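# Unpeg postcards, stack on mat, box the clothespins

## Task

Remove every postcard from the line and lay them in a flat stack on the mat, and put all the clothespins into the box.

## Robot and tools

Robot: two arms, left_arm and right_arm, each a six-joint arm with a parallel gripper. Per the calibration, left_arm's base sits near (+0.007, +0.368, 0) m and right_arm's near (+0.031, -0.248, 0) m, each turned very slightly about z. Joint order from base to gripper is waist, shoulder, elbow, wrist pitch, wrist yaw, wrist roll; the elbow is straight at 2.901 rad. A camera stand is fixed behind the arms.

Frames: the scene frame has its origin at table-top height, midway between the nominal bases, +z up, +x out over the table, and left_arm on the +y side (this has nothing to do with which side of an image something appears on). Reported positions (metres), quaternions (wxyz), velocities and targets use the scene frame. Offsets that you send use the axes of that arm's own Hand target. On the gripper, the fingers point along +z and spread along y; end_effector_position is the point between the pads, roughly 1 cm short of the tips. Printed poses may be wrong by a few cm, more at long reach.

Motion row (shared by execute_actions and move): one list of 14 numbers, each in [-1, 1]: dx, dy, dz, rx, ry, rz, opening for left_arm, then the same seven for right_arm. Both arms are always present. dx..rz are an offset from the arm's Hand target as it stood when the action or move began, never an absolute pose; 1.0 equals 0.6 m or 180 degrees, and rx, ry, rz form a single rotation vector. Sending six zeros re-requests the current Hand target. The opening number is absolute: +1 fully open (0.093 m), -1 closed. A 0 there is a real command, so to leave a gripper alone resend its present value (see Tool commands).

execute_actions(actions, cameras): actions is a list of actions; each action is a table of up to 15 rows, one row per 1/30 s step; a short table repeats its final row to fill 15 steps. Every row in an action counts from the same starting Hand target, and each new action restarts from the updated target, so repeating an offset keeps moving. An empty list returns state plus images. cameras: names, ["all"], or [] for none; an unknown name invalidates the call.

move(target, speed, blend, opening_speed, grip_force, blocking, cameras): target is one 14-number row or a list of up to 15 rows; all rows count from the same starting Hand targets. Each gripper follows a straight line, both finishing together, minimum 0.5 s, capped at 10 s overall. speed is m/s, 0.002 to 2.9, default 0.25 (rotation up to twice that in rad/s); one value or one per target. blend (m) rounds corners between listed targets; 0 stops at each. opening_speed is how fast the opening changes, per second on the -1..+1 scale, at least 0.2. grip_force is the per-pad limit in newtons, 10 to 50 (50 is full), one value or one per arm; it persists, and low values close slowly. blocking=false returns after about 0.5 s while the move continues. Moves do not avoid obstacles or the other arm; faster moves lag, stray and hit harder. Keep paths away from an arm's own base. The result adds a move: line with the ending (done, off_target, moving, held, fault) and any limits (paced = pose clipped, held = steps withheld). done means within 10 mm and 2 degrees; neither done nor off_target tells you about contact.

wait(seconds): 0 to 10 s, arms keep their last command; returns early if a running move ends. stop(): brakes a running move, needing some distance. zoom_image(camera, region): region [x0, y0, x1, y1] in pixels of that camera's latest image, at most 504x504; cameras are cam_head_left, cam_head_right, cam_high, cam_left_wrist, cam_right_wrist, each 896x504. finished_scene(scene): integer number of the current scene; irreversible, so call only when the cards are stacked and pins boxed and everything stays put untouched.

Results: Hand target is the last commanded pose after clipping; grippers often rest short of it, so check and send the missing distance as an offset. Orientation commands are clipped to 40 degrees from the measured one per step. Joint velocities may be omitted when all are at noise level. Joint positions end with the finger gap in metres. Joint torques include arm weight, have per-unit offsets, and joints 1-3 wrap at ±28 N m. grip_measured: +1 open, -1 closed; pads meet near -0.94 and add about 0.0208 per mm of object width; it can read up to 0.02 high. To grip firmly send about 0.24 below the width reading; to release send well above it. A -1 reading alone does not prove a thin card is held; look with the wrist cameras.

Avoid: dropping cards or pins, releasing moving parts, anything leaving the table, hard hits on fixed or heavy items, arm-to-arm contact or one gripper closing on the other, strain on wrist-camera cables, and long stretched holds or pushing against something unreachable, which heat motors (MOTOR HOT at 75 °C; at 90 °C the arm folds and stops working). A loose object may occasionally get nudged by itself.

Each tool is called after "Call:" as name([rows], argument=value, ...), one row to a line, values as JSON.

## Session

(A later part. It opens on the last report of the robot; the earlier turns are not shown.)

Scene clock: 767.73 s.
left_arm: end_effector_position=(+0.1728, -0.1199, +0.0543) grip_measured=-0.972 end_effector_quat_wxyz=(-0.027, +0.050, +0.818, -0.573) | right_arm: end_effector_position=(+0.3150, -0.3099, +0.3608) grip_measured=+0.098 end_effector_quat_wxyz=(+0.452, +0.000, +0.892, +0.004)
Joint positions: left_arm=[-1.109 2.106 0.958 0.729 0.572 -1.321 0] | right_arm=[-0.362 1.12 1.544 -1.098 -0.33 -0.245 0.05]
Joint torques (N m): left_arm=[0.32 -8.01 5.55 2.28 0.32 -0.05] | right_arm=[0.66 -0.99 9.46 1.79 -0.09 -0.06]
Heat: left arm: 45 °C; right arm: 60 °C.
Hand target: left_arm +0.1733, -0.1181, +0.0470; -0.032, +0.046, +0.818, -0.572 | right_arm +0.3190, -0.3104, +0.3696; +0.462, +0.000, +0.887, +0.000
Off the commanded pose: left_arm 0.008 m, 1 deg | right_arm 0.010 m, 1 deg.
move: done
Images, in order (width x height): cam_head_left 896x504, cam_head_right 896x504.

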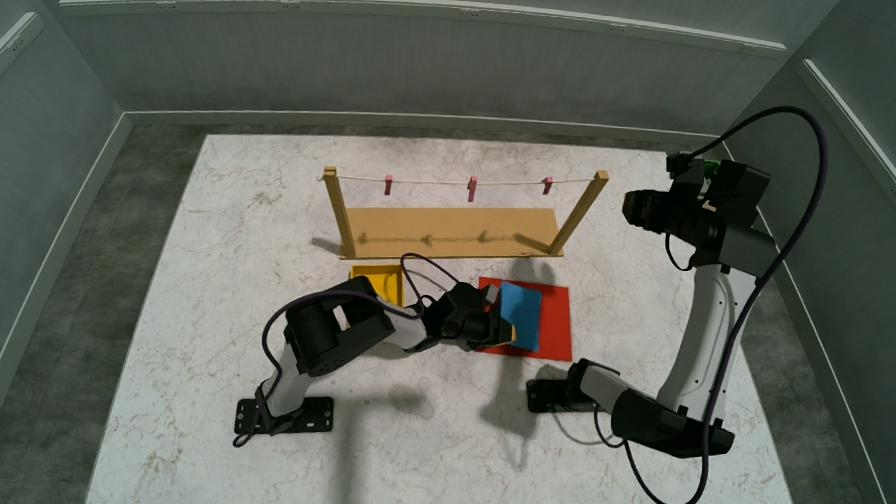

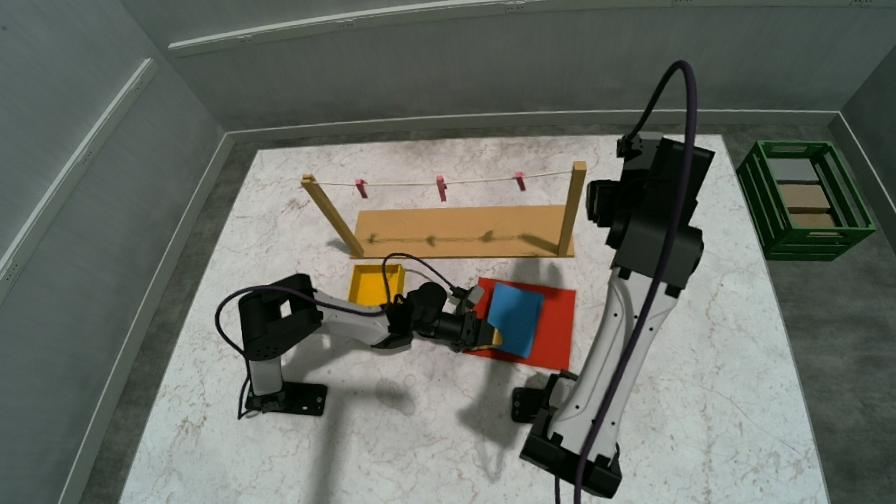

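Call:
move([
  [-0.0155,-0.0007,0.0023,0,0.0132,0.0048,-1,0,0,0,0,0,0,0.1],
  [-0.0155,0.0181,0.0091,0,0.0132,0.0048,-1,0,0,0,0,0,0,0.1],
], speed=0.04, cameras=["cam_head_left","cam_head_right"])

Call:
zoom_image(camera="cam_head_right", region=[480, 270, 560, 370])

Call:
zoom_image(camera="cam_head_left", region=[480, 270, 560, 370])

Scene clock: 785.10 s.
left_arm: end_effector_position=(+0.1790, -0.1170, +0.0360) grip_measured=-0.972 end_effector_quat_wxyz=(-0.051, +0.055, +0.821, -0.566) | right_arm: end_effector_position=(+0.3150, -0.3099, +0.3608) grip_measured=+0.098 end_effector_quat_wxyz=(+0.452, +0.000, +0.892, +0.004)
Joint positions: left_arm=[-1.076 2.167 0.986 0.723 0.642 -1.306 0] | right_arm=[-0.362 1.12 1.544 -1.098 -0.33 -0.245 0.05]
Joint torques (N m): left_arm=[0.29 -8.2 7.36 2.18 0.33 0.15] | right_arm=[0.64 -1.01 9.51 1.79 -0.1 -0.06]
Heat: left arm: 47 °C; right arm: 61 °C.
Hand target: left_arm +0.1824, -0.1205, +0.0349; -0.045, +0.064, +0.817, -0.572 | right_arm +0.3190, -0.3104, +0.3696; +0.462, +0.000, +0.887, +0.000
Off the commanded pose: left_arm 0.005 m, 1 deg | right_arm 0.010 m, 1 deg.
move: done
Images, in order (width x height): cam_head_left 896x504, cam_head_right 896x504.

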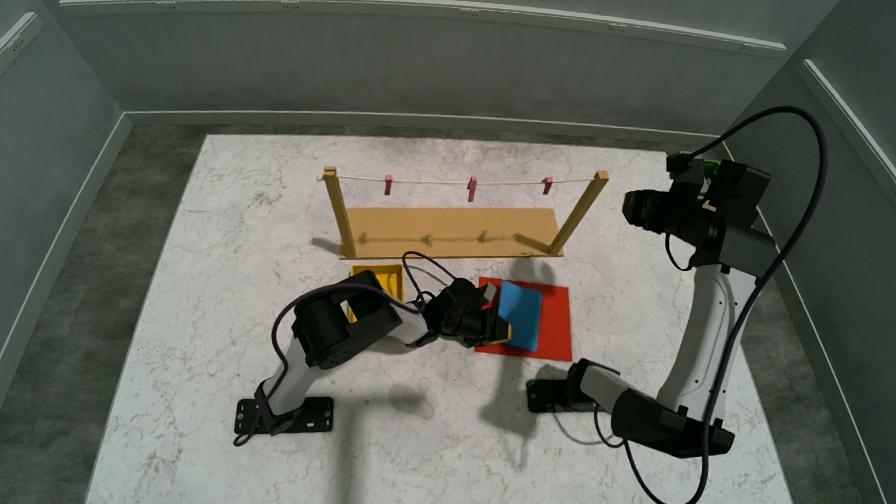

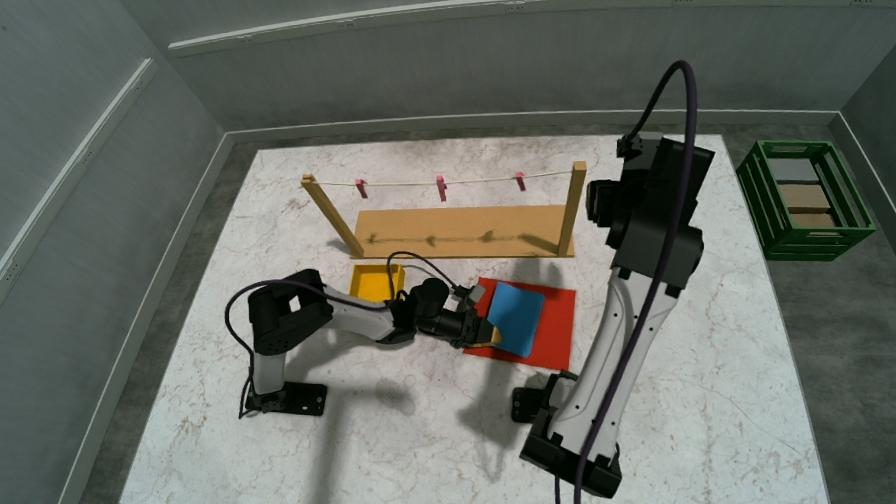

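Scaled by 5.040 from the camera's 896x504 image, which has a finer 1280x720 frame.

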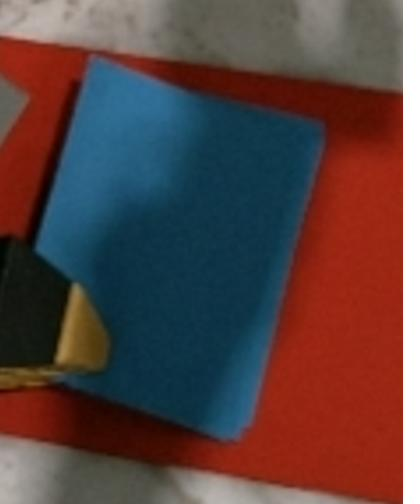

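Scaled by 5.040 from the camera's 896x504 image, which has a finer 1280x720 frame.

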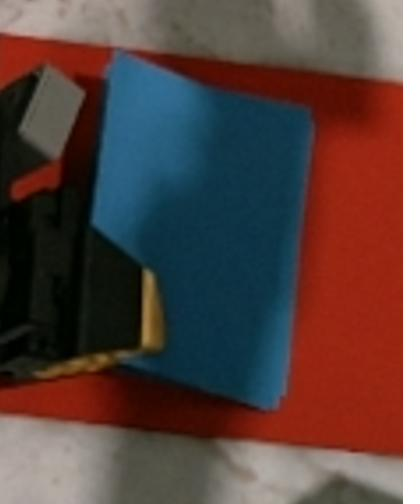

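Call:
move([
  [0,0,0,0,0,0,-0.7,0,0,0,0,0,0,0.1],
  [0,0.0567,-0.156,0,0,0,-0.7,0,0,0,0,0,0,0.1],
], speed=0.08, opening_speed=0.4, cameras=["cam_head_left","cam_head_right"])

Scene clock: 798.17 s.
left_arm: end_effector_position=(+0.1995, -0.0247, +0.0285) grip_measured=-0.703 end_effector_quat_wxyz=(-0.047, +0.057, +0.818, -0.570) | right_arm: end_effector_position=(+0.3150, -0.3099, +0.3608) grip_measured=+0.098 end_effector_quat_wxyz=(+0.452, +0.000, +0.892, +0.004)
Joint positions: left_arm=[-0.873 2.046 0.711 0.805 0.819 -1.18 0.011] | right_arm=[-0.362 1.12 1.544 -1.098 -0.33 -0.245 0.05]
Joint torques (N m): left_arm=[0.23 -10.62 4.29 1.72 0.41 0.17] | right_arm=[0.65 -1.02 9.5 1.79 -0.1 -0.05]
Heat: left arm: 48 °C; right arm: 61 °C.
Hand target: left_arm +0.1979, -0.0221, +0.0350; -0.045, +0.064, +0.817, -0.572 | right_arm +0.3190, -0.3104, +0.3696; +0.462, +0.000, +0.887, +0.000
Off the commanded pose: left_arm 0.007 m, 1 deg | right_arm 0.010 m, 1 deg.
move: done
Images, in order (width x height): cam_head_left 896x504, cam_head_right 896x504.

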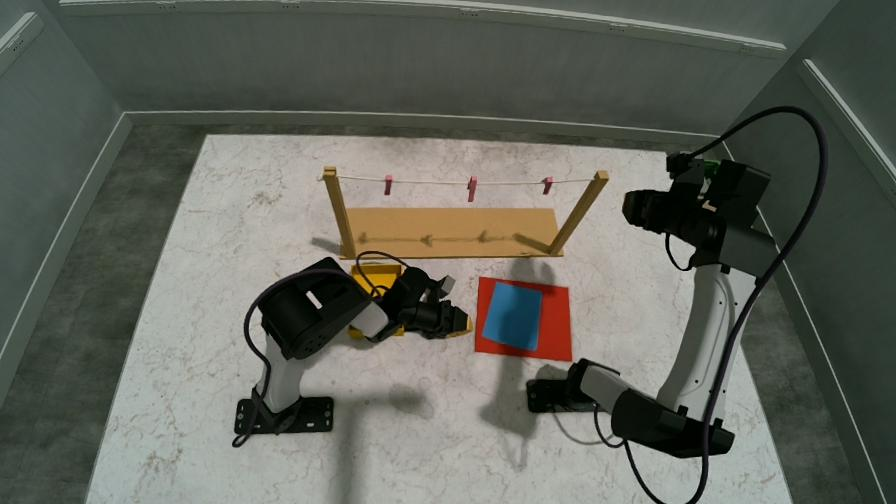

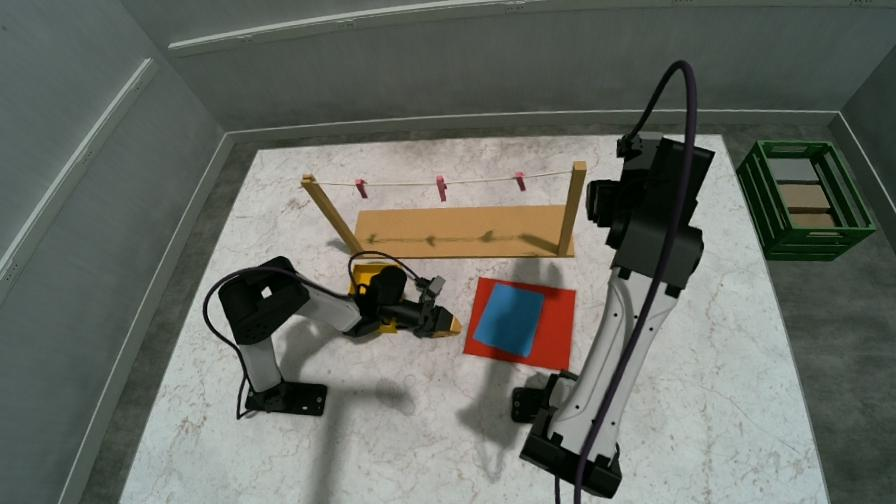

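Call:
zoom_image(camera="cam_head_left", region=[460, 260, 590, 370])

Call:
zoom_image(camera="cam_head_right", region=[450, 265, 590, 375])

Scaled by 3.877 from the camera's 896x504 image, which has a finer 1280x720 frame.

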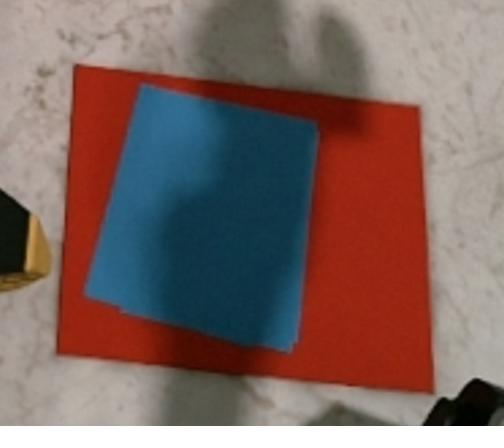

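Scaled by 3.600 from the camera's 896x504 image, which has a finer 1280x720 frame.

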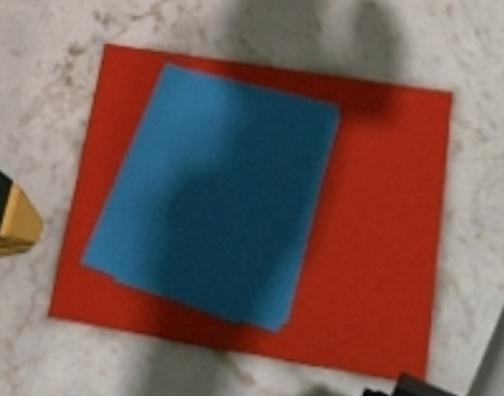

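Call:
move([
  [0,-0.36,-0.131,0,0,0,-0.7,0,0,0,0,0,0,0.1],
  [-0.239,-0.395,-0.161,-0.0467,-0.263,0.4495,0.3,0,0,0,0,0,0,0.1],
], speed=[0.12,0.25], opening_speed=1, cameras=["cam_head_left","cam_left_wrist"])

Scene clock: 816.37 s.
left_arm: end_effector_position=(+0.3343, -0.0365, +0.2983) grip_measured=+0.298 end_effector_quat_wxyz=(+0.628, +0.354, +0.566, -0.401) | right_arm: end_effector_position=(+0.3150, -0.3099, +0.3608) grip_measured=+0.098 end_effector_quat_wxyz=(+0.452, +0.000, +0.892, +0.004)
Joint positions: left_arm=[-0.825 1.707 1.044 0.779 0.343 -0.049 0.059] | right_arm=[-0.362 1.12 1.544 -1.098 -0.33 -0.245 0.05]
Joint torques (N m): left_arm=[0.29 -6.46 7.28 2.31 -0.15 0.11] | right_arm=[0.62 -0.99 9.46 1.78 -0.09 -0.06]
Heat: left arm: 48 °C; right arm: 62 °C.
Hand target: left_arm +0.3408, -0.0351, +0.2909; +0.634, +0.350, +0.570, -0.388 | right_arm +0.3190, -0.3104, +0.3696; +0.462, +0.000, +0.887, +0.000
Off the commanded pose: left_arm 0.010 m, 2 deg | right_arm 0.010 m, 1 deg.
move: done
Images, in order (width x height): cam_head_left 896x504, cam_left_wrist 896x504.

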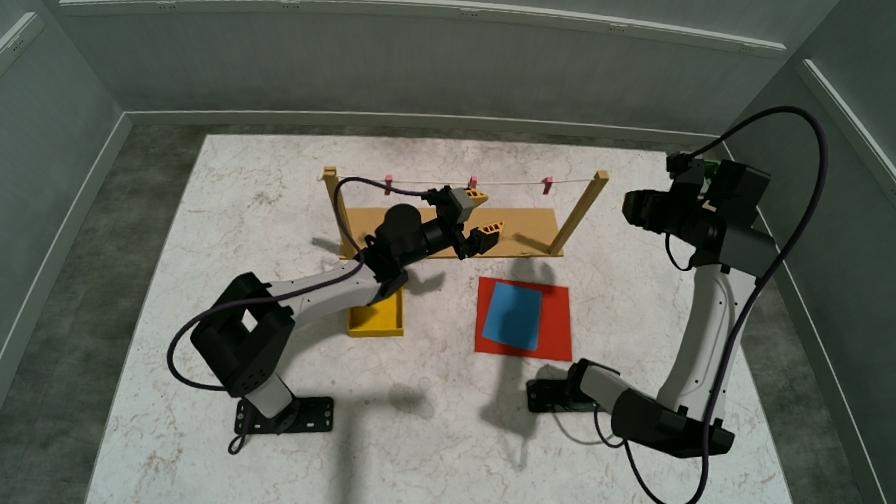

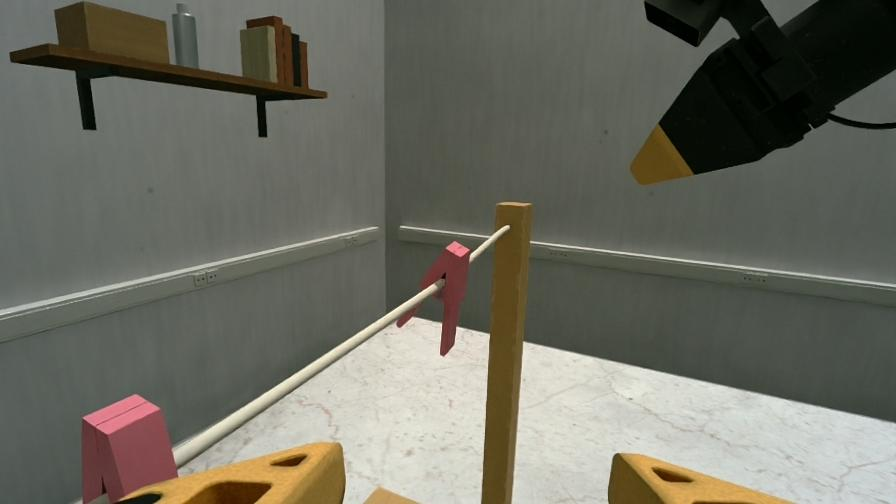

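Call:
zoom_image(camera="cam_left_wrist", region=[370, 210, 530, 380])

Scaled by 2.965 from the camera's 896x504 image, which has a finer 1280x720 frame.

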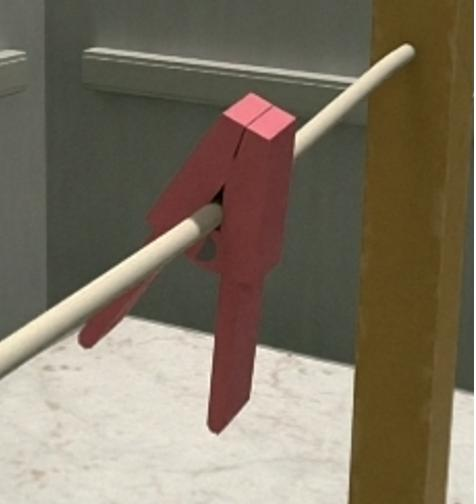

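Call:
move(target=[0.0697,0.0161,0.1204,0,-0.0222,0,0.6,0,0,0,0,0,0,0.1], speed=0.12, opening_speed=1, cameras=["cam_left_wrist","cam_head_right"])

Scene clock: 835.73 s.
left_arm: end_effector_position=(+0.3802, -0.0953, +0.2522) grip_measured=+0.598 end_effector_quat_wxyz=(+0.643, +0.345, +0.553, -0.402) | right_arm: end_effector_position=(+0.3150, -0.3099, +0.3608) grip_measured=+0.098 end_effector_quat_wxyz=(+0.452, +0.000, +0.892, +0.004)
Joint positions: left_arm=[-0.851 2.064 1.28 0.943 0.306 -0.049 0.074] | right_arm=[-0.362 1.12 1.544 -1.098 -0.33 -0.245 0.05]
Joint torques (N m): left_arm=[-0.5 -9.16 9.52 2.3 -0.18 -0.07] | right_arm=[0.64 -0.98 9.51 1.79 -0.08 -0.07]
Heat: left arm: 50 °C; right arm: 63 °C.
Hand target: left_arm +0.3843, -0.0985, +0.2569; +0.654, +0.337, +0.547, -0.400 | right_arm +0.3190, -0.3104, +0.3696; +0.462, +0.000, +0.887, +0.000
Off the commanded pose: left_arm 0.007 m, 2 deg | right_arm 0.010 m, 1 deg.
move: done
Images, in order (width x height): cam_head_right 896x504, cam_left_wrist 896x504.

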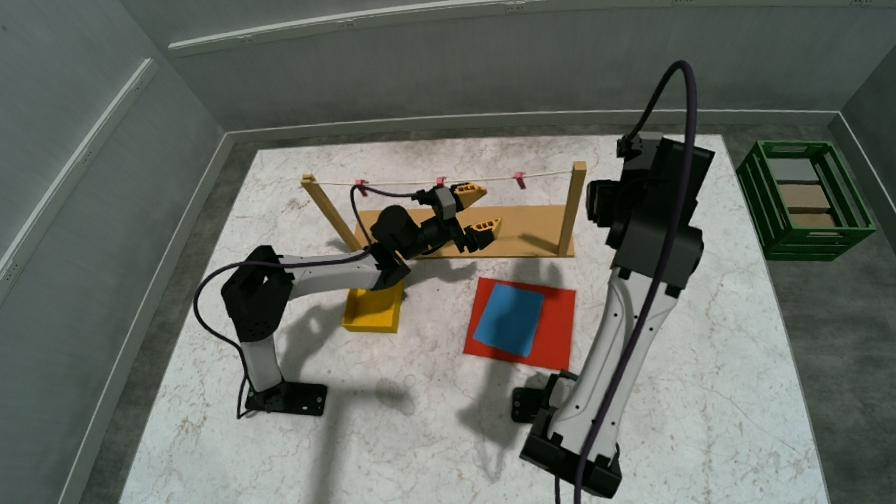

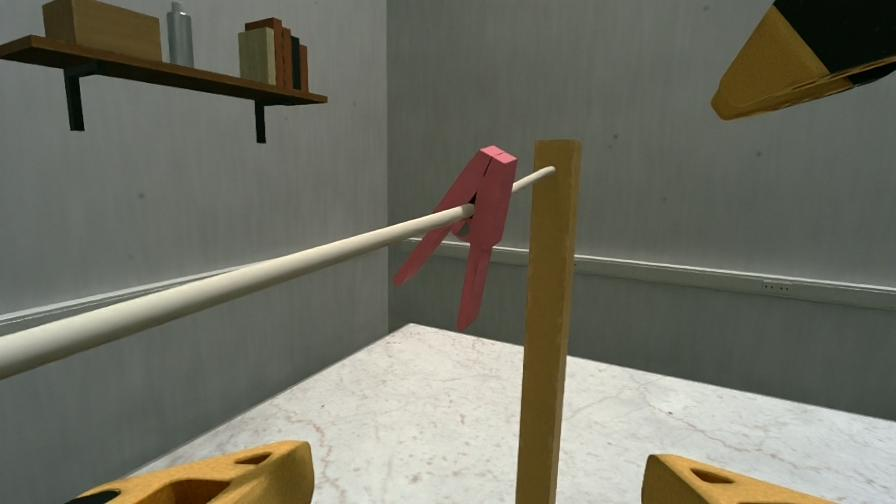

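Call:
move(target=[-0.026,0.010,0.10,0,0,0,0.6,0,0,0,0,0,0,0.1], speed=0.08, cameras=["cam_left_wrist","cam_head_right"])

Scene clock: 848.17 s.
left_arm: end_effector_position=(+0.4100, -0.1413, +0.2881) grip_measured=+0.598 end_effector_quat_wxyz=(+0.653, +0.341, +0.541, -0.406) | right_arm: end_effector_position=(+0.3150, -0.3099, +0.3608) grip_measured=+0.098 end_effector_quat_wxyz=(+0.452, +0.000, +0.892, +0.004)
Joint positions: left_arm=[-0.872 2.21 1.639 0.763 0.285 -0.049 0.074] | right_arm=[-0.362 1.12 1.544 -1.098 -0.33 -0.245 0.05]
Joint torques (N m): left_arm=[-0.49 -10.28 10.28 1.97 -0.18 -0.03] | right_arm=[0.65 -1.02 9.47 1.79 -0.09 -0.05]
Heat: left arm: 50 °C; right arm: 63 °C.
Hand target: left_arm +0.4150, -0.1461, +0.2828; +0.654, +0.337, +0.547, -0.400 | right_arm +0.3190, -0.3104, +0.3696; +0.462, +0.000, +0.887, +0.000
Off the commanded pose: left_arm 0.009 m, 1 deg | right_arm 0.010 m, 1 deg.
move: done
Images, in order (width x height): cam_head_right 896x504, cam_left_wrist 896x504.

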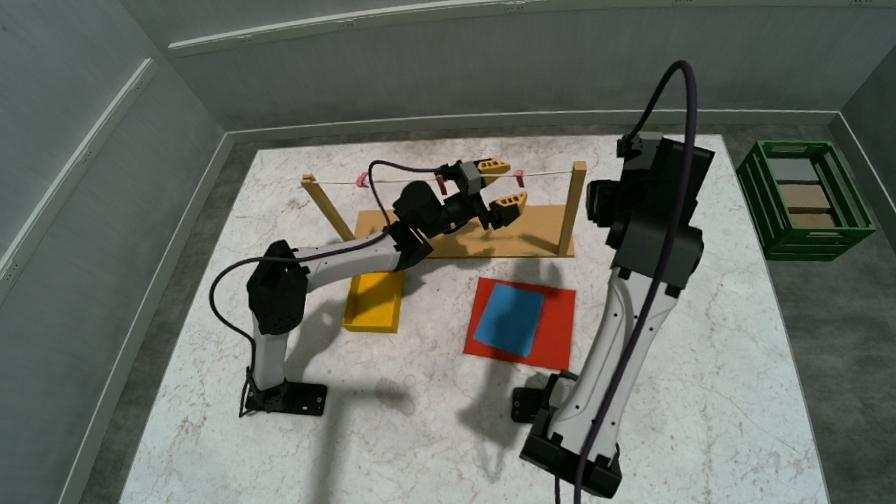

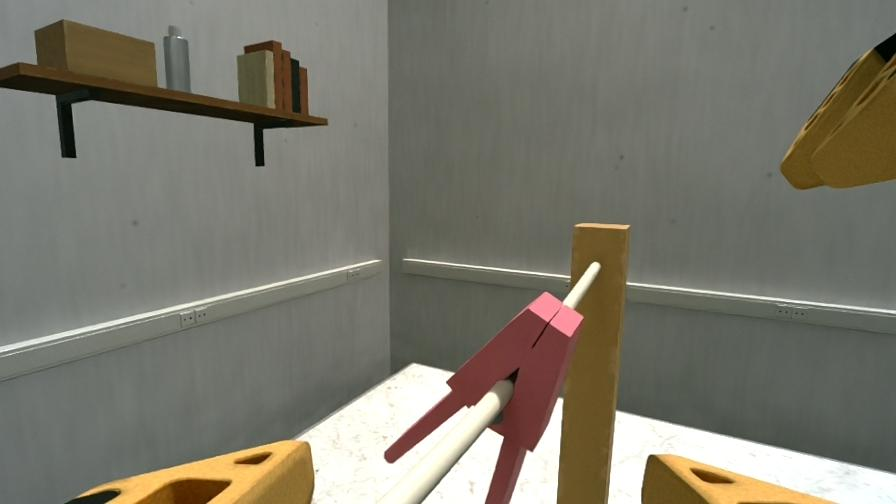

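Call:
move([
  [0.012,0.0075,0.025,0,0,0,0.6,0,0,0,0,0,0,0.1],
  [0.012,0.0075,0.025,0,0,0,-0.1,0,0,0,0,0,0,0.1],
], speed=0.06, opening_speed=0.5, cameras=["cam_left_wrist"])

Scene clock: 857.90 s.
left_arm: end_effector_position=(+0.4214, -0.1536, +0.2848) grip_measured=-0.098 end_effector_quat_wxyz=(+0.654, +0.340, +0.540, -0.406) | right_arm: end_effector_position=(+0.3150, -0.3099, +0.3608) grip_measured=+0.098 end_effector_quat_wxyz=(+0.452, +0.000, +0.892, +0.004)
Joint positions: left_arm=[-0.872 2.28 1.74 0.733 0.285 -0.049 0.041] | right_arm=[-0.362 1.12 1.544 -1.098 -0.33 -0.245 0.05]
Joint torques (N m): left_arm=[-0.49 -10.76 10.26 1.97 -0.16 -0.02] | right_arm=[0.66 -1.01 9.5 1.79 -0.09 -0.05]
Heat: left arm: 53 °C; right arm: 63 °C.
Hand target: left_arm +0.4264, -0.1584, +0.2781; +0.654, +0.337, +0.547, -0.400 | right_arm +0.3190, -0.3104, +0.3696; +0.462, +0.000, +0.887, +0.000
Off the commanded pose: left_arm 0.009 m, 1 deg | right_arm 0.010 m, 1 deg.
move: done
Images, in order (width x height): cam_left_wrist 896x504.

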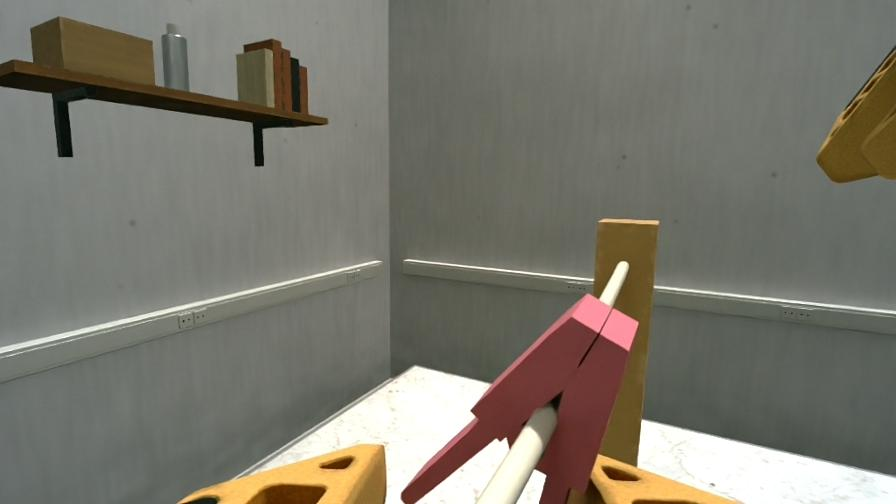

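Call:
move([
  [0,0,0,0,0,0,-0.32,0,0,0,0,0,0,0.1],
  [0.006,0,0,0,0,0,-0.32,0,0,0,0,0,0,0.1],
], speed=0.05, opening_speed=0.3, cameras=["cam_left_wrist"])

Scene clock: 862.40 s.
left_arm: end_effector_position=(+0.4223, -0.1542, +0.2807) grip_measured=-0.312 end_effector_quat_wxyz=(+0.652, +0.341, +0.543, -0.405) | right_arm: end_effector_position=(+0.3150, -0.3099, +0.3608) grip_measured=+0.098 end_effector_quat_wxyz=(+0.452, +0.000, +0.892, +0.004)
Joint positions: left_arm=[-0.872 2.286 1.74 0.733 0.283 -0.049 0.03] | right_arm=[-0.362 1.12 1.544 -1.098 -0.33 -0.245 0.05]
Joint torques (N m): left_arm=[-0.51 -10.73 10.07 2.06 -0.16 -0.02] | right_arm=[0.66 -1.01 9.5 1.79 -0.1 -0.05]
Heat: left arm: 53 °C; right arm: 63 °C.
Hand target: left_arm +0.4267, -0.1589, +0.2746; +0.654, +0.337, +0.547, -0.400 | right_arm +0.3190, -0.3104, +0.3696; +0.462, +0.000, +0.887, +0.000
Off the commanded pose: left_arm 0.009 m, 1 deg | right_arm 0.010 m, 1 deg.
move: done
Images, in order (width x height): cam_left_wrist 896x504.

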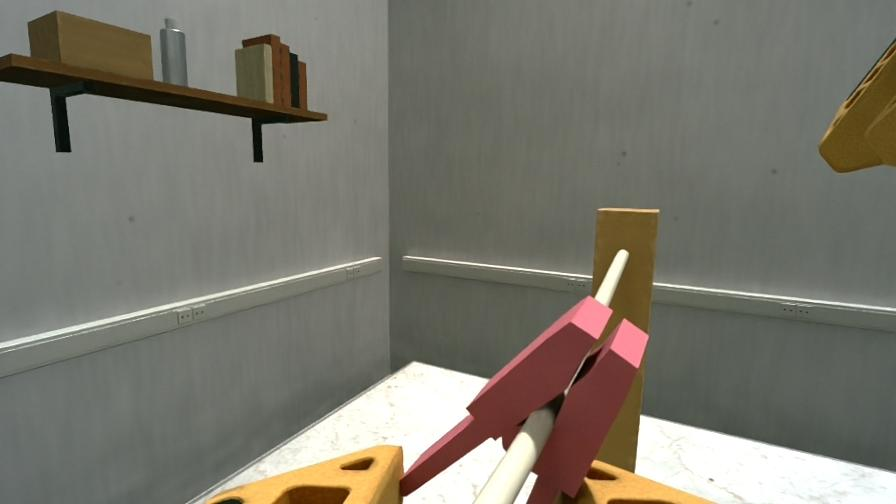

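Call:
move(target=[-0.003,-0.010,0,0,0,0,-0.30,0,0,0,0,0,0,0.1], speed=0.05, opening_speed=0.3, cameras=["cam_left_wrist"])

Scene clock: 866.43 s.
left_arm: end_effector_position=(+0.4200, -0.1567, +0.2809) grip_measured=-0.297 end_effector_quat_wxyz=(+0.653, +0.338, +0.544, -0.404) | right_arm: end_effector_position=(+0.3150, -0.3099, +0.3608) grip_measured=+0.098 end_effector_quat_wxyz=(+0.452, +0.000, +0.892, +0.004)
Joint positions: left_arm=[-0.88 2.286 1.74 0.733 0.269 -0.049 0.031] | right_arm=[-0.362 1.12 1.544 -1.098 -0.33 -0.245 0.05]
Joint torques (N m): left_arm=[-0.72 -11.43 9.44 2.05 -0.11 0] | right_arm=[0.66 -1.01 9.47 1.79 -0.09 -0.06]
Heat: left arm: 53 °C; right arm: 63 °C.
Hand target: left_arm +0.4213, -0.1613, +0.2763; +0.654, +0.337, +0.547, -0.400 | right_arm +0.3190, -0.3104, +0.3696; +0.462, +0.000, +0.887, +0.000
Off the commanded pose: left_arm 0.007 m, 1 deg | right_arm 0.010 m, 1 deg.
move: done
Images, in order (width x height): cam_left_wrist 896x504.

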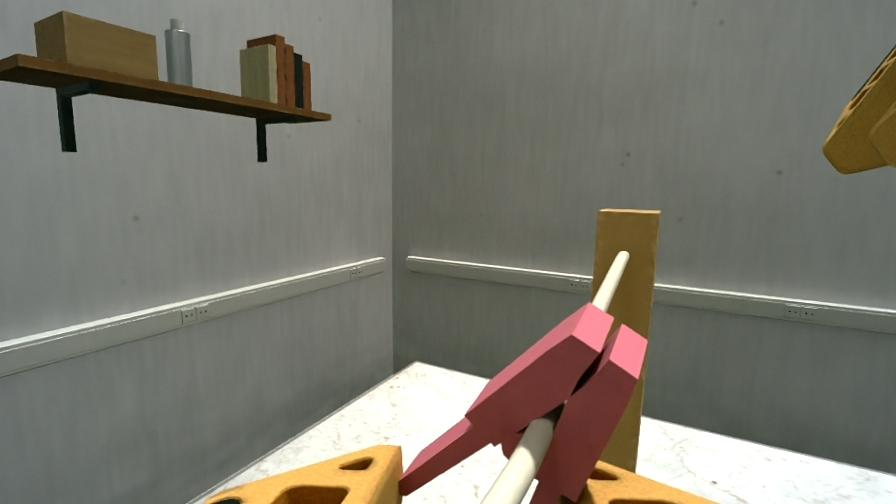

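Call:
move(target=[-0.003,-0.012,0,0,0,0,-0.28,0,0,0,0,0,0,0.1], speed=0.05, opening_speed=0.3, cameras=["cam_left_wrist","cam_head_left"])

Call:
zoom_image(camera="cam_head_left", region=[430, 150, 610, 260])

Scene clock: 869.33 s.
left_arm: end_effector_position=(+0.4187, -0.1584, +0.2810) grip_measured=-0.278 end_effector_quat_wxyz=(+0.655, +0.334, +0.546, -0.402) | right_arm: end_effector_position=(+0.3150, -0.3099, +0.3608) grip_measured=+0.098 end_effector_quat_wxyz=(+0.452, +0.000, +0.892, +0.004)
Joint positions: left_arm=[-0.888 2.286 1.74 0.733 0.25 -0.049 0.032] | right_arm=[-0.362 1.12 1.544 -1.098 -0.33 -0.245 0.05]
Joint torques (N m): left_arm=[-1.24 -12.23 8.58 2.04 -0.06 0.03] | right_arm=[0.66 -0.96 9.48 1.8 -0.09 -0.06]
Heat: left arm: 54 °C; right arm: 63 °C.
Hand target: left_arm +0.4146, -0.1644, +0.2781; +0.654, +0.337, +0.547, -0.400 | right_arm +0.3190, -0.3104, +0.3696; +0.462, +0.000, +0.887, +0.000
Off the commanded pose: left_arm 0.008 m, 0 deg | right_arm 0.010 m, 1 deg.
move: done
Images, in order (width x height): cam_head_left 896x504, cam_left_wrist 896x504.

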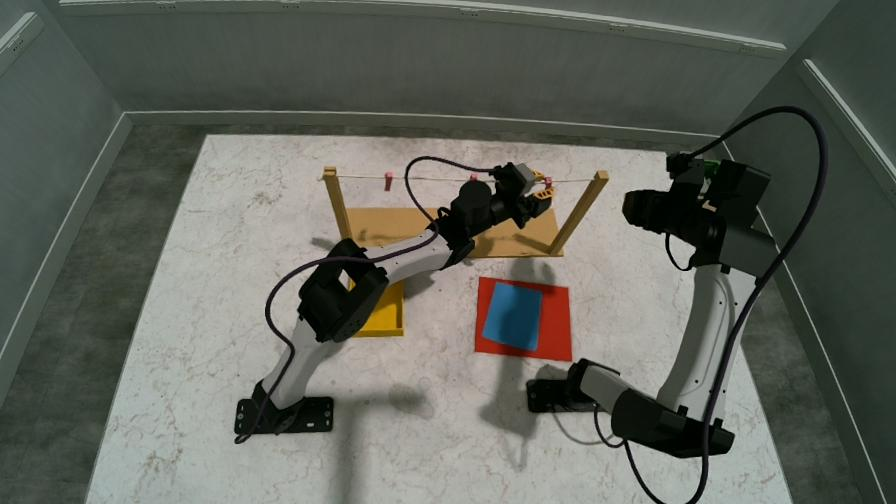

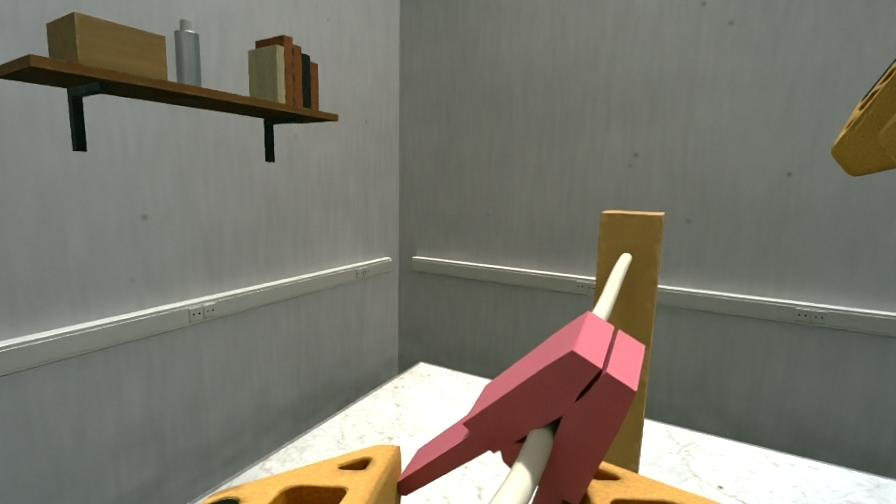

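Scaled by 2.800 from the camera's 896x504 image, which has a finer 1280x720 frame.

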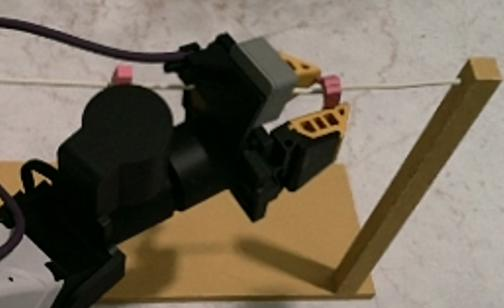

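Call:
move([
  [-0.003,-0.033,0,0,0,0,0.3,0,0,0,0,0,0,0.1],
], speed=0.04, opening_speed=1.0, cameras=["cam_left_wrist"])

Scene clock: 877.13 s.
left_arm: end_effector_position=(+0.3963, -0.1756, +0.2752) grip_measured=+0.298 end_effector_quat_wxyz=(+0.646, +0.340, +0.548, -0.410) | right_arm: end_effector_position=(+0.3150, -0.3099, +0.3608) grip_measured=+0.098 end_effector_quat_wxyz=(+0.452, +0.000, +0.892, +0.004)
Joint positions: left_arm=[-0.936 2.286 1.728 0.733 0.224 -0.049 0.059] | right_arm=[-0.362 1.12 1.544 -1.098 -0.33 -0.245 0.05]
Joint torques (N m): left_arm=[-0.29 -13.9 7.41 2.11 -0.16 0.09] | right_arm=[0.65 -1.02 9.48 1.78 -0.09 -0.06]
Heat: left arm: 55 °C; right arm: 64 °C.
Hand target: left_arm +0.3968, -0.1731, +0.2798; +0.654, +0.337, +0.547, -0.400 | right_arm +0.3190, -0.3104, +0.3696; +0.462, +0.000, +0.887, +0.000
Off the commanded pose: left_arm 0.005 m, 2 deg | right_arm 0.010 m, 1 deg.
move: done
Images, in order (width x height): cam_left_wrist 896x504.

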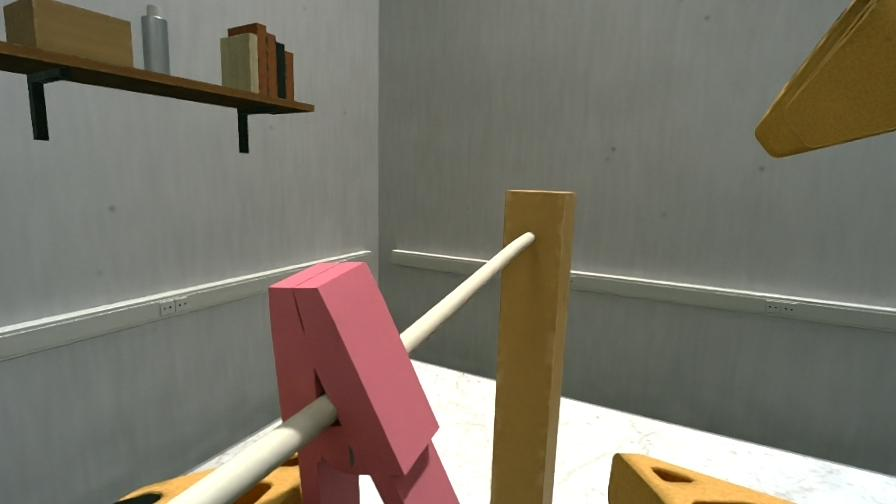

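Call:
move([
  [0.015,0.015,0,0,0,0,0.3,0,0,0,0,0,0,0.1],
  [0.015,0.015,0,0,0,0,-0.1,0,0,0,0,0,0,0.1],
], speed=0.04, opening_speed=0.5, cameras=["cam_left_wrist"])

Scene clock: 882.70 s.
left_arm: end_effector_position=(+0.4022, -0.1713, +0.2753) grip_measured=-0.098 end_effector_quat_wxyz=(+0.648, +0.337, +0.549, -0.406) | right_arm: end_effector_position=(+0.3150, -0.3099, +0.3608) grip_measured=+0.098 end_effector_quat_wxyz=(+0.452, +0.000, +0.892, +0.004)
Joint positions: left_arm=[-0.926 2.286 1.728 0.733 0.224 -0.049 0.041] | right_arm=[-0.362 1.12 1.544 -1.098 -0.33 -0.245 0.05]
Joint torques (N m): left_arm=[0.18 -11.88 7.86 2.28 0 0.06] | right_arm=[0.64 -0.99 9.47 1.79 -0.09 -0.06]
Heat: left arm: 56 °C; right arm: 64 °C.
Hand target: left_arm +0.4056, -0.1703, +0.2711; +0.654, +0.337, +0.547, -0.400 | right_arm +0.3190, -0.3104, +0.3696; +0.462, +0.000, +0.887, +0.000
Off the commanded pose: left_arm 0.006 m, 1 deg | right_arm 0.010 m, 1 deg.
move: done
Images, in order (width x height): cam_left_wrist 896x504.

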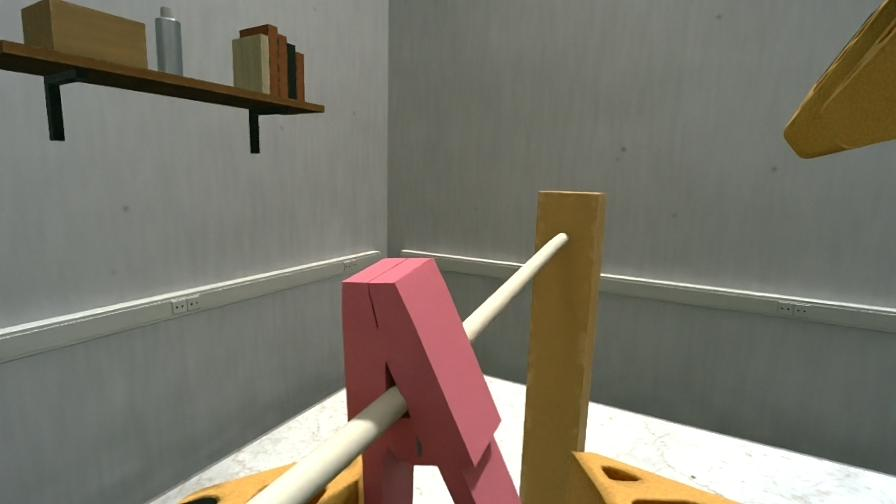

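Call:
move([
  [0.014,0.002,0,0,0,0,-0.1,0,0,0,0,0,0,0.1],
  [0.014,0.002,0,0,0,0,-0.35,0,0,0,0,0,0,0.1],
], speed=0.04, opening_speed=0.4, cameras=["cam_left_wrist"])

Scene clock: 886.73 s.
left_arm: end_effector_position=(+0.4018, -0.1705, +0.2802) grip_measured=-0.343 end_effector_quat_wxyz=(+0.654, +0.334, +0.542, -0.408) | right_arm: end_effector_position=(+0.3150, -0.3099, +0.3608) grip_measured=+0.098 end_effector_quat_wxyz=(+0.452, +0.000, +0.892, +0.004)
Joint positions: left_arm=[-0.925 2.286 1.728 0.754 0.224 -0.049 0.029] | right_arm=[-0.362 1.12 1.544 -1.098 -0.33 -0.245 0.05]
Joint torques (N m): left_arm=[0.34 -10.48 7.32 2.28 0.02 0.05] | right_arm=[0.66 -1.02 9.48 1.79 -0.09 -0.06]
Heat: left arm: 57 °C; right arm: 64 °C.
Hand target: left_arm +0.4073, -0.1712, +0.2628; +0.654, +0.337, +0.547, -0.400 | right_arm +0.3190, -0.3104, +0.3696; +0.462, +0.000, +0.887, +0.000
Off the commanded pose: left_arm 0.018 m, 1 deg | right_arm 0.010 m, 1 deg.
move: off_target (left_arm); target 2's new opening was sent with left_arm's hand 0.018 m and 1 deg from that target
Images, in order (width x height): cam_left_wrist 896x504.

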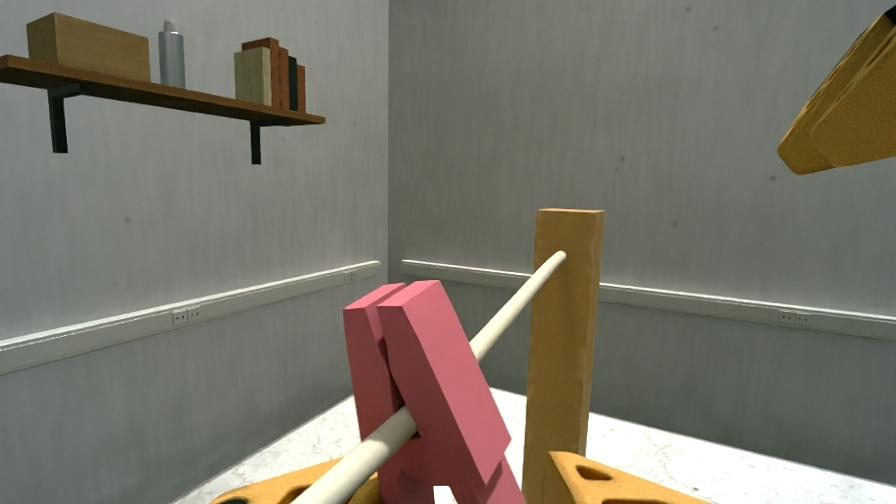

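Call:
move([
  [0.0,0.0,0,0,0,0,-0.05,0,0,0,0,0,0,0.1],
  [0.016,0.008,0,0,0,0,-0.05,0,0,0,0,0,0,0.1],
], speed=0.1, opening_speed=0.8, cameras=["cam_left_wrist"])

Scene clock: 890.63 s.
left_arm: end_effector_position=(+0.4087, -0.1700, +0.2664) grip_measured=-0.052 end_effector_quat_wxyz=(+0.654, +0.333, +0.546, -0.404) | right_arm: end_effector_position=(+0.3150, -0.3099, +0.3608) grip_measured=+0.098 end_effector_quat_wxyz=(+0.452, +0.000, +0.892, +0.004)
Joint positions: left_arm=[-0.917 2.315 1.728 0.775 0.224 -0.049 0.043] | right_arm=[-0.362 1.12 1.544 -1.098 -0.33 -0.245 0.05]
Joint torques (N m): left_arm=[0.32 -10.96 7.68 2.31 0.11 0.05] | right_arm=[0.68 -0.96 9.5 1.79 -0.1 -0.06]
Heat: left arm: 57 °C; right arm: 64 °C.
Hand target: left_arm +0.4123, -0.1704, +0.2535; +0.654, +0.337, +0.547, -0.400 | right_arm +0.3190, -0.3104, +0.3696; +0.462, +0.000, +0.887, +0.000
Off the commanded pose: left_arm 0.014 m, 1 deg | right_arm 0.010 m, 1 deg.
move: off_target (left_arm)
Images, in order (width x height): cam_left_wrist 896x504.

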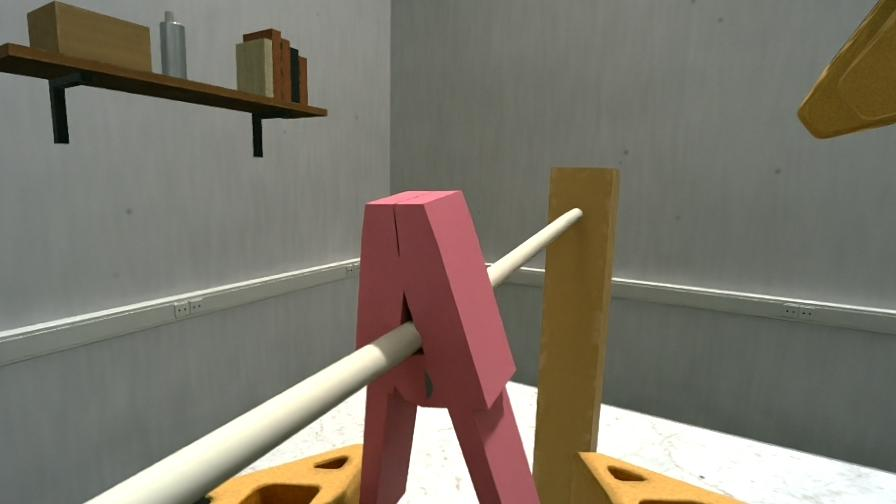

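Call:
move([
  [0,0.005,0,0,0,0,-0.05,0,0,0,0,0,0,0.1],
  [0,0.005,0,0,0,0,-0.4,0,0,0,0,0,0,0.1],
], speed=0.04, opening_speed=0.4, cameras=["cam_left_wrist"])

Scene clock: 894.60 s.
left_arm: end_effector_position=(+0.4115, -0.1678, +0.2665) grip_measured=-0.395 end_effector_quat_wxyz=(+0.655, +0.332, +0.546, -0.403) | right_arm: end_effector_position=(+0.3150, -0.3099, +0.3608) grip_measured=+0.098 end_effector_quat_wxyz=(+0.452, +0.000, +0.892, +0.004)
Joint positions: left_arm=[-0.911 2.315 1.728 0.776 0.226 -0.049 0.026] | right_arm=[-0.362 1.12 1.544 -1.098 -0.33 -0.245 0.05]
Joint torques (N m): left_arm=[0.34 -10.78 7.98 2.27 0.15 0.04] | right_arm=[0.68 -1.01 9.51 1.79 -0.1 -0.06]
Heat: left arm: 56 °C; right arm: 64 °C.
Hand target: left_arm +0.4149, -0.1691, +0.2535; +0.654, +0.337, +0.547, -0.400 | right_arm +0.3190, -0.3104, +0.3696; +0.462, +0.000, +0.887, +0.000
Off the commanded pose: left_arm 0.014 m, 1 deg | right_arm 0.010 m, 1 deg.
move: off_target (left_arm); target 2's new opening was sent with left_arm's hand 0.014 m and 1 deg from that target
Images, in order (width x height): cam_left_wrist 896x504.

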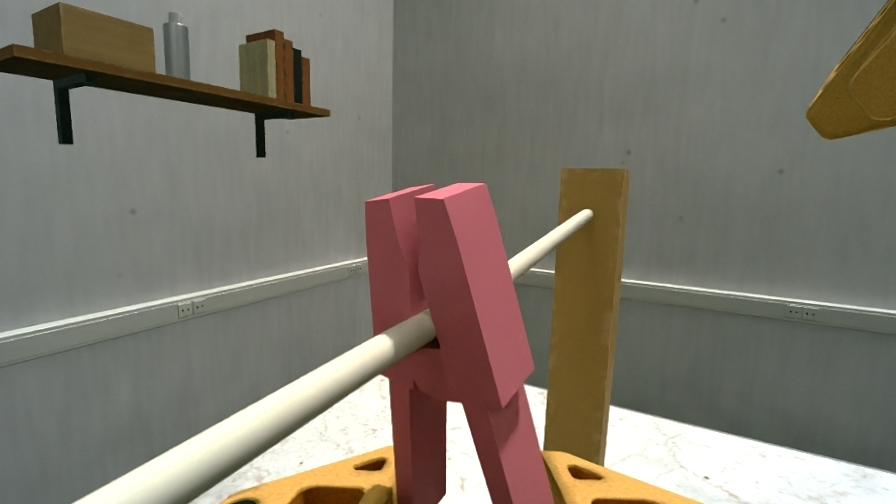

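Call:
move([
  [0,0.0,0,0,0,0,-0.53,0,0,0,0,0,0,0.1],
  [0,0.0,0,0,0,0,-0.66,0,0,0,0,0,0,0.1],
], speed=0.04, opening_speed=0.4, cameras=["cam_left_wrist"])

Scene clock: 897.67 s.
left_arm: end_effector_position=(+0.4115, -0.1678, +0.2665) grip_measured=-0.658 end_effector_quat_wxyz=(+0.655, +0.332, +0.546, -0.403) | right_arm: end_effector_position=(+0.3150, -0.3099, +0.3608) grip_measured=+0.098 end_effector_quat_wxyz=(+0.452, +0.000, +0.892, +0.004)
Joint positions: left_arm=[-0.911 2.315 1.728 0.776 0.226 -0.049 0.014] | right_arm=[-0.362 1.12 1.544 -1.098 -0.33 -0.245 0.05]
Joint torques (N m): left_arm=[0.32 -10.81 7.98 2.26 0.15 0.04] | right_arm=[0.68 -1.01 9.48 1.79 -0.09 -0.05]
Heat: left arm: 56 °C; right arm: 64 °C.
Hand target: left_arm +0.4149, -0.1691, +0.2535; +0.654, +0.337, +0.547, -0.400 | right_arm +0.3190, -0.3104, +0.3696; +0.462, +0.000, +0.887, +0.000
Off the commanded pose: left_arm 0.014 m, 1 deg | right_arm 0.010 m, 1 deg.
move: off_target (left_arm); target 2's new opening was sent with left_arm's hand 0.014 m and 1 deg from that target
Images, in order (width x height): cam_left_wrist 896x504.

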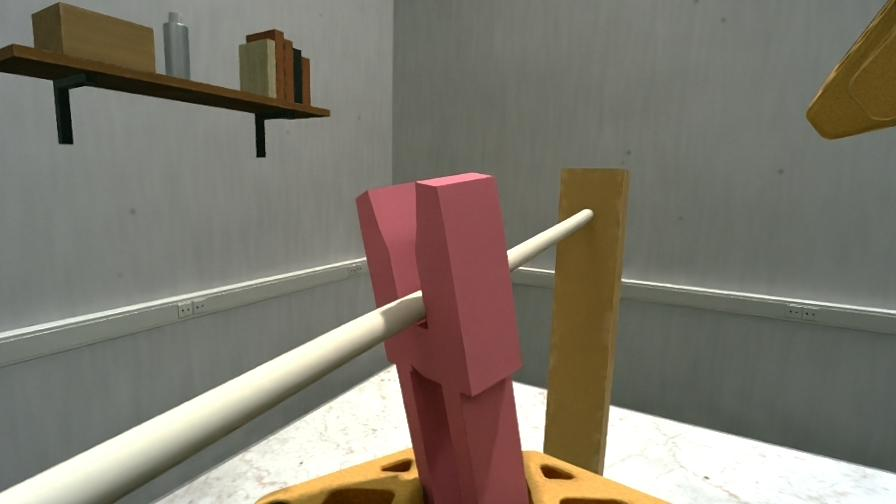

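Call:
move([
  [0.058,0.0,-0.010,0,0,0,-0.66,0,0,0,0,0,0,0.1],
], speed=0.06, cameras=["cam_left_wrist"])

Scene clock: 901.67 s.
left_arm: end_effector_position=(+0.4129, -0.1696, +0.2298) grip_measured=-0.660 end_effector_quat_wxyz=(+0.654, +0.332, +0.548, -0.403) | right_arm: end_effector_position=(+0.3150, -0.3099, +0.3608) grip_measured=+0.098 end_effector_quat_wxyz=(+0.452, +0.000, +0.892, +0.004)
Joint positions: left_arm=[-0.911 2.38 1.69 0.876 0.226 -0.049 0.014] | right_arm=[-0.362 1.12 1.544 -1.098 -0.33 -0.245 0.05]
Joint velocities: left_arm=[-0.012 0.032 0.017 -0.007 0.007 -0.022 -0.006] | right_arm=[within noise]
Joint torques (N m): left_arm=[0.31 -11.38 7.35 2.29 0.15 0.03] | right_arm=[0.66 -1.01 9.47 1.78 -0.08 -0.06]
Heat: left arm: 57 °C; right arm: 64 °C.
Hand target: left_arm +0.4151, -0.1692, +0.2182; +0.654, +0.337, +0.547, -0.400 | right_arm +0.3190, -0.3104, +0.3696; +0.462, +0.000, +0.887, +0.000
Off the commanded pose: left_arm 0.012 m, 1 deg | right_arm 0.010 m, 1 deg.
move: off_target (left_arm)
Images, in order (width x height): cam_left_wrist 896x504.

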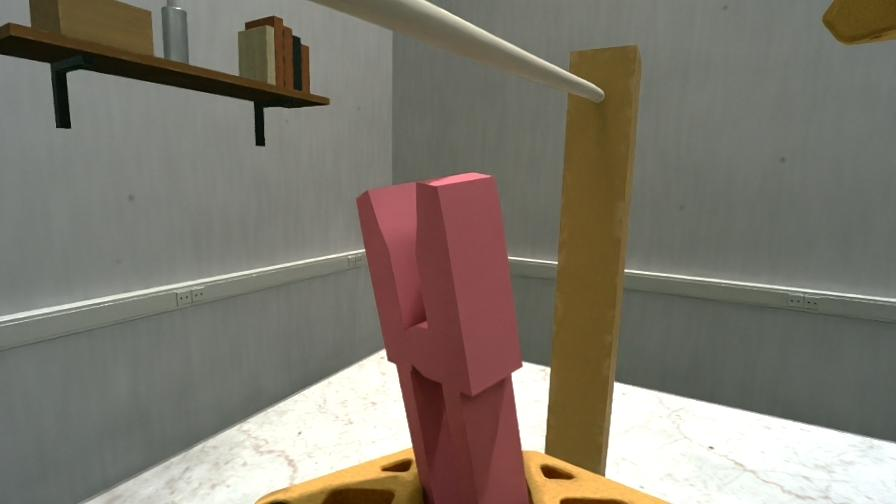

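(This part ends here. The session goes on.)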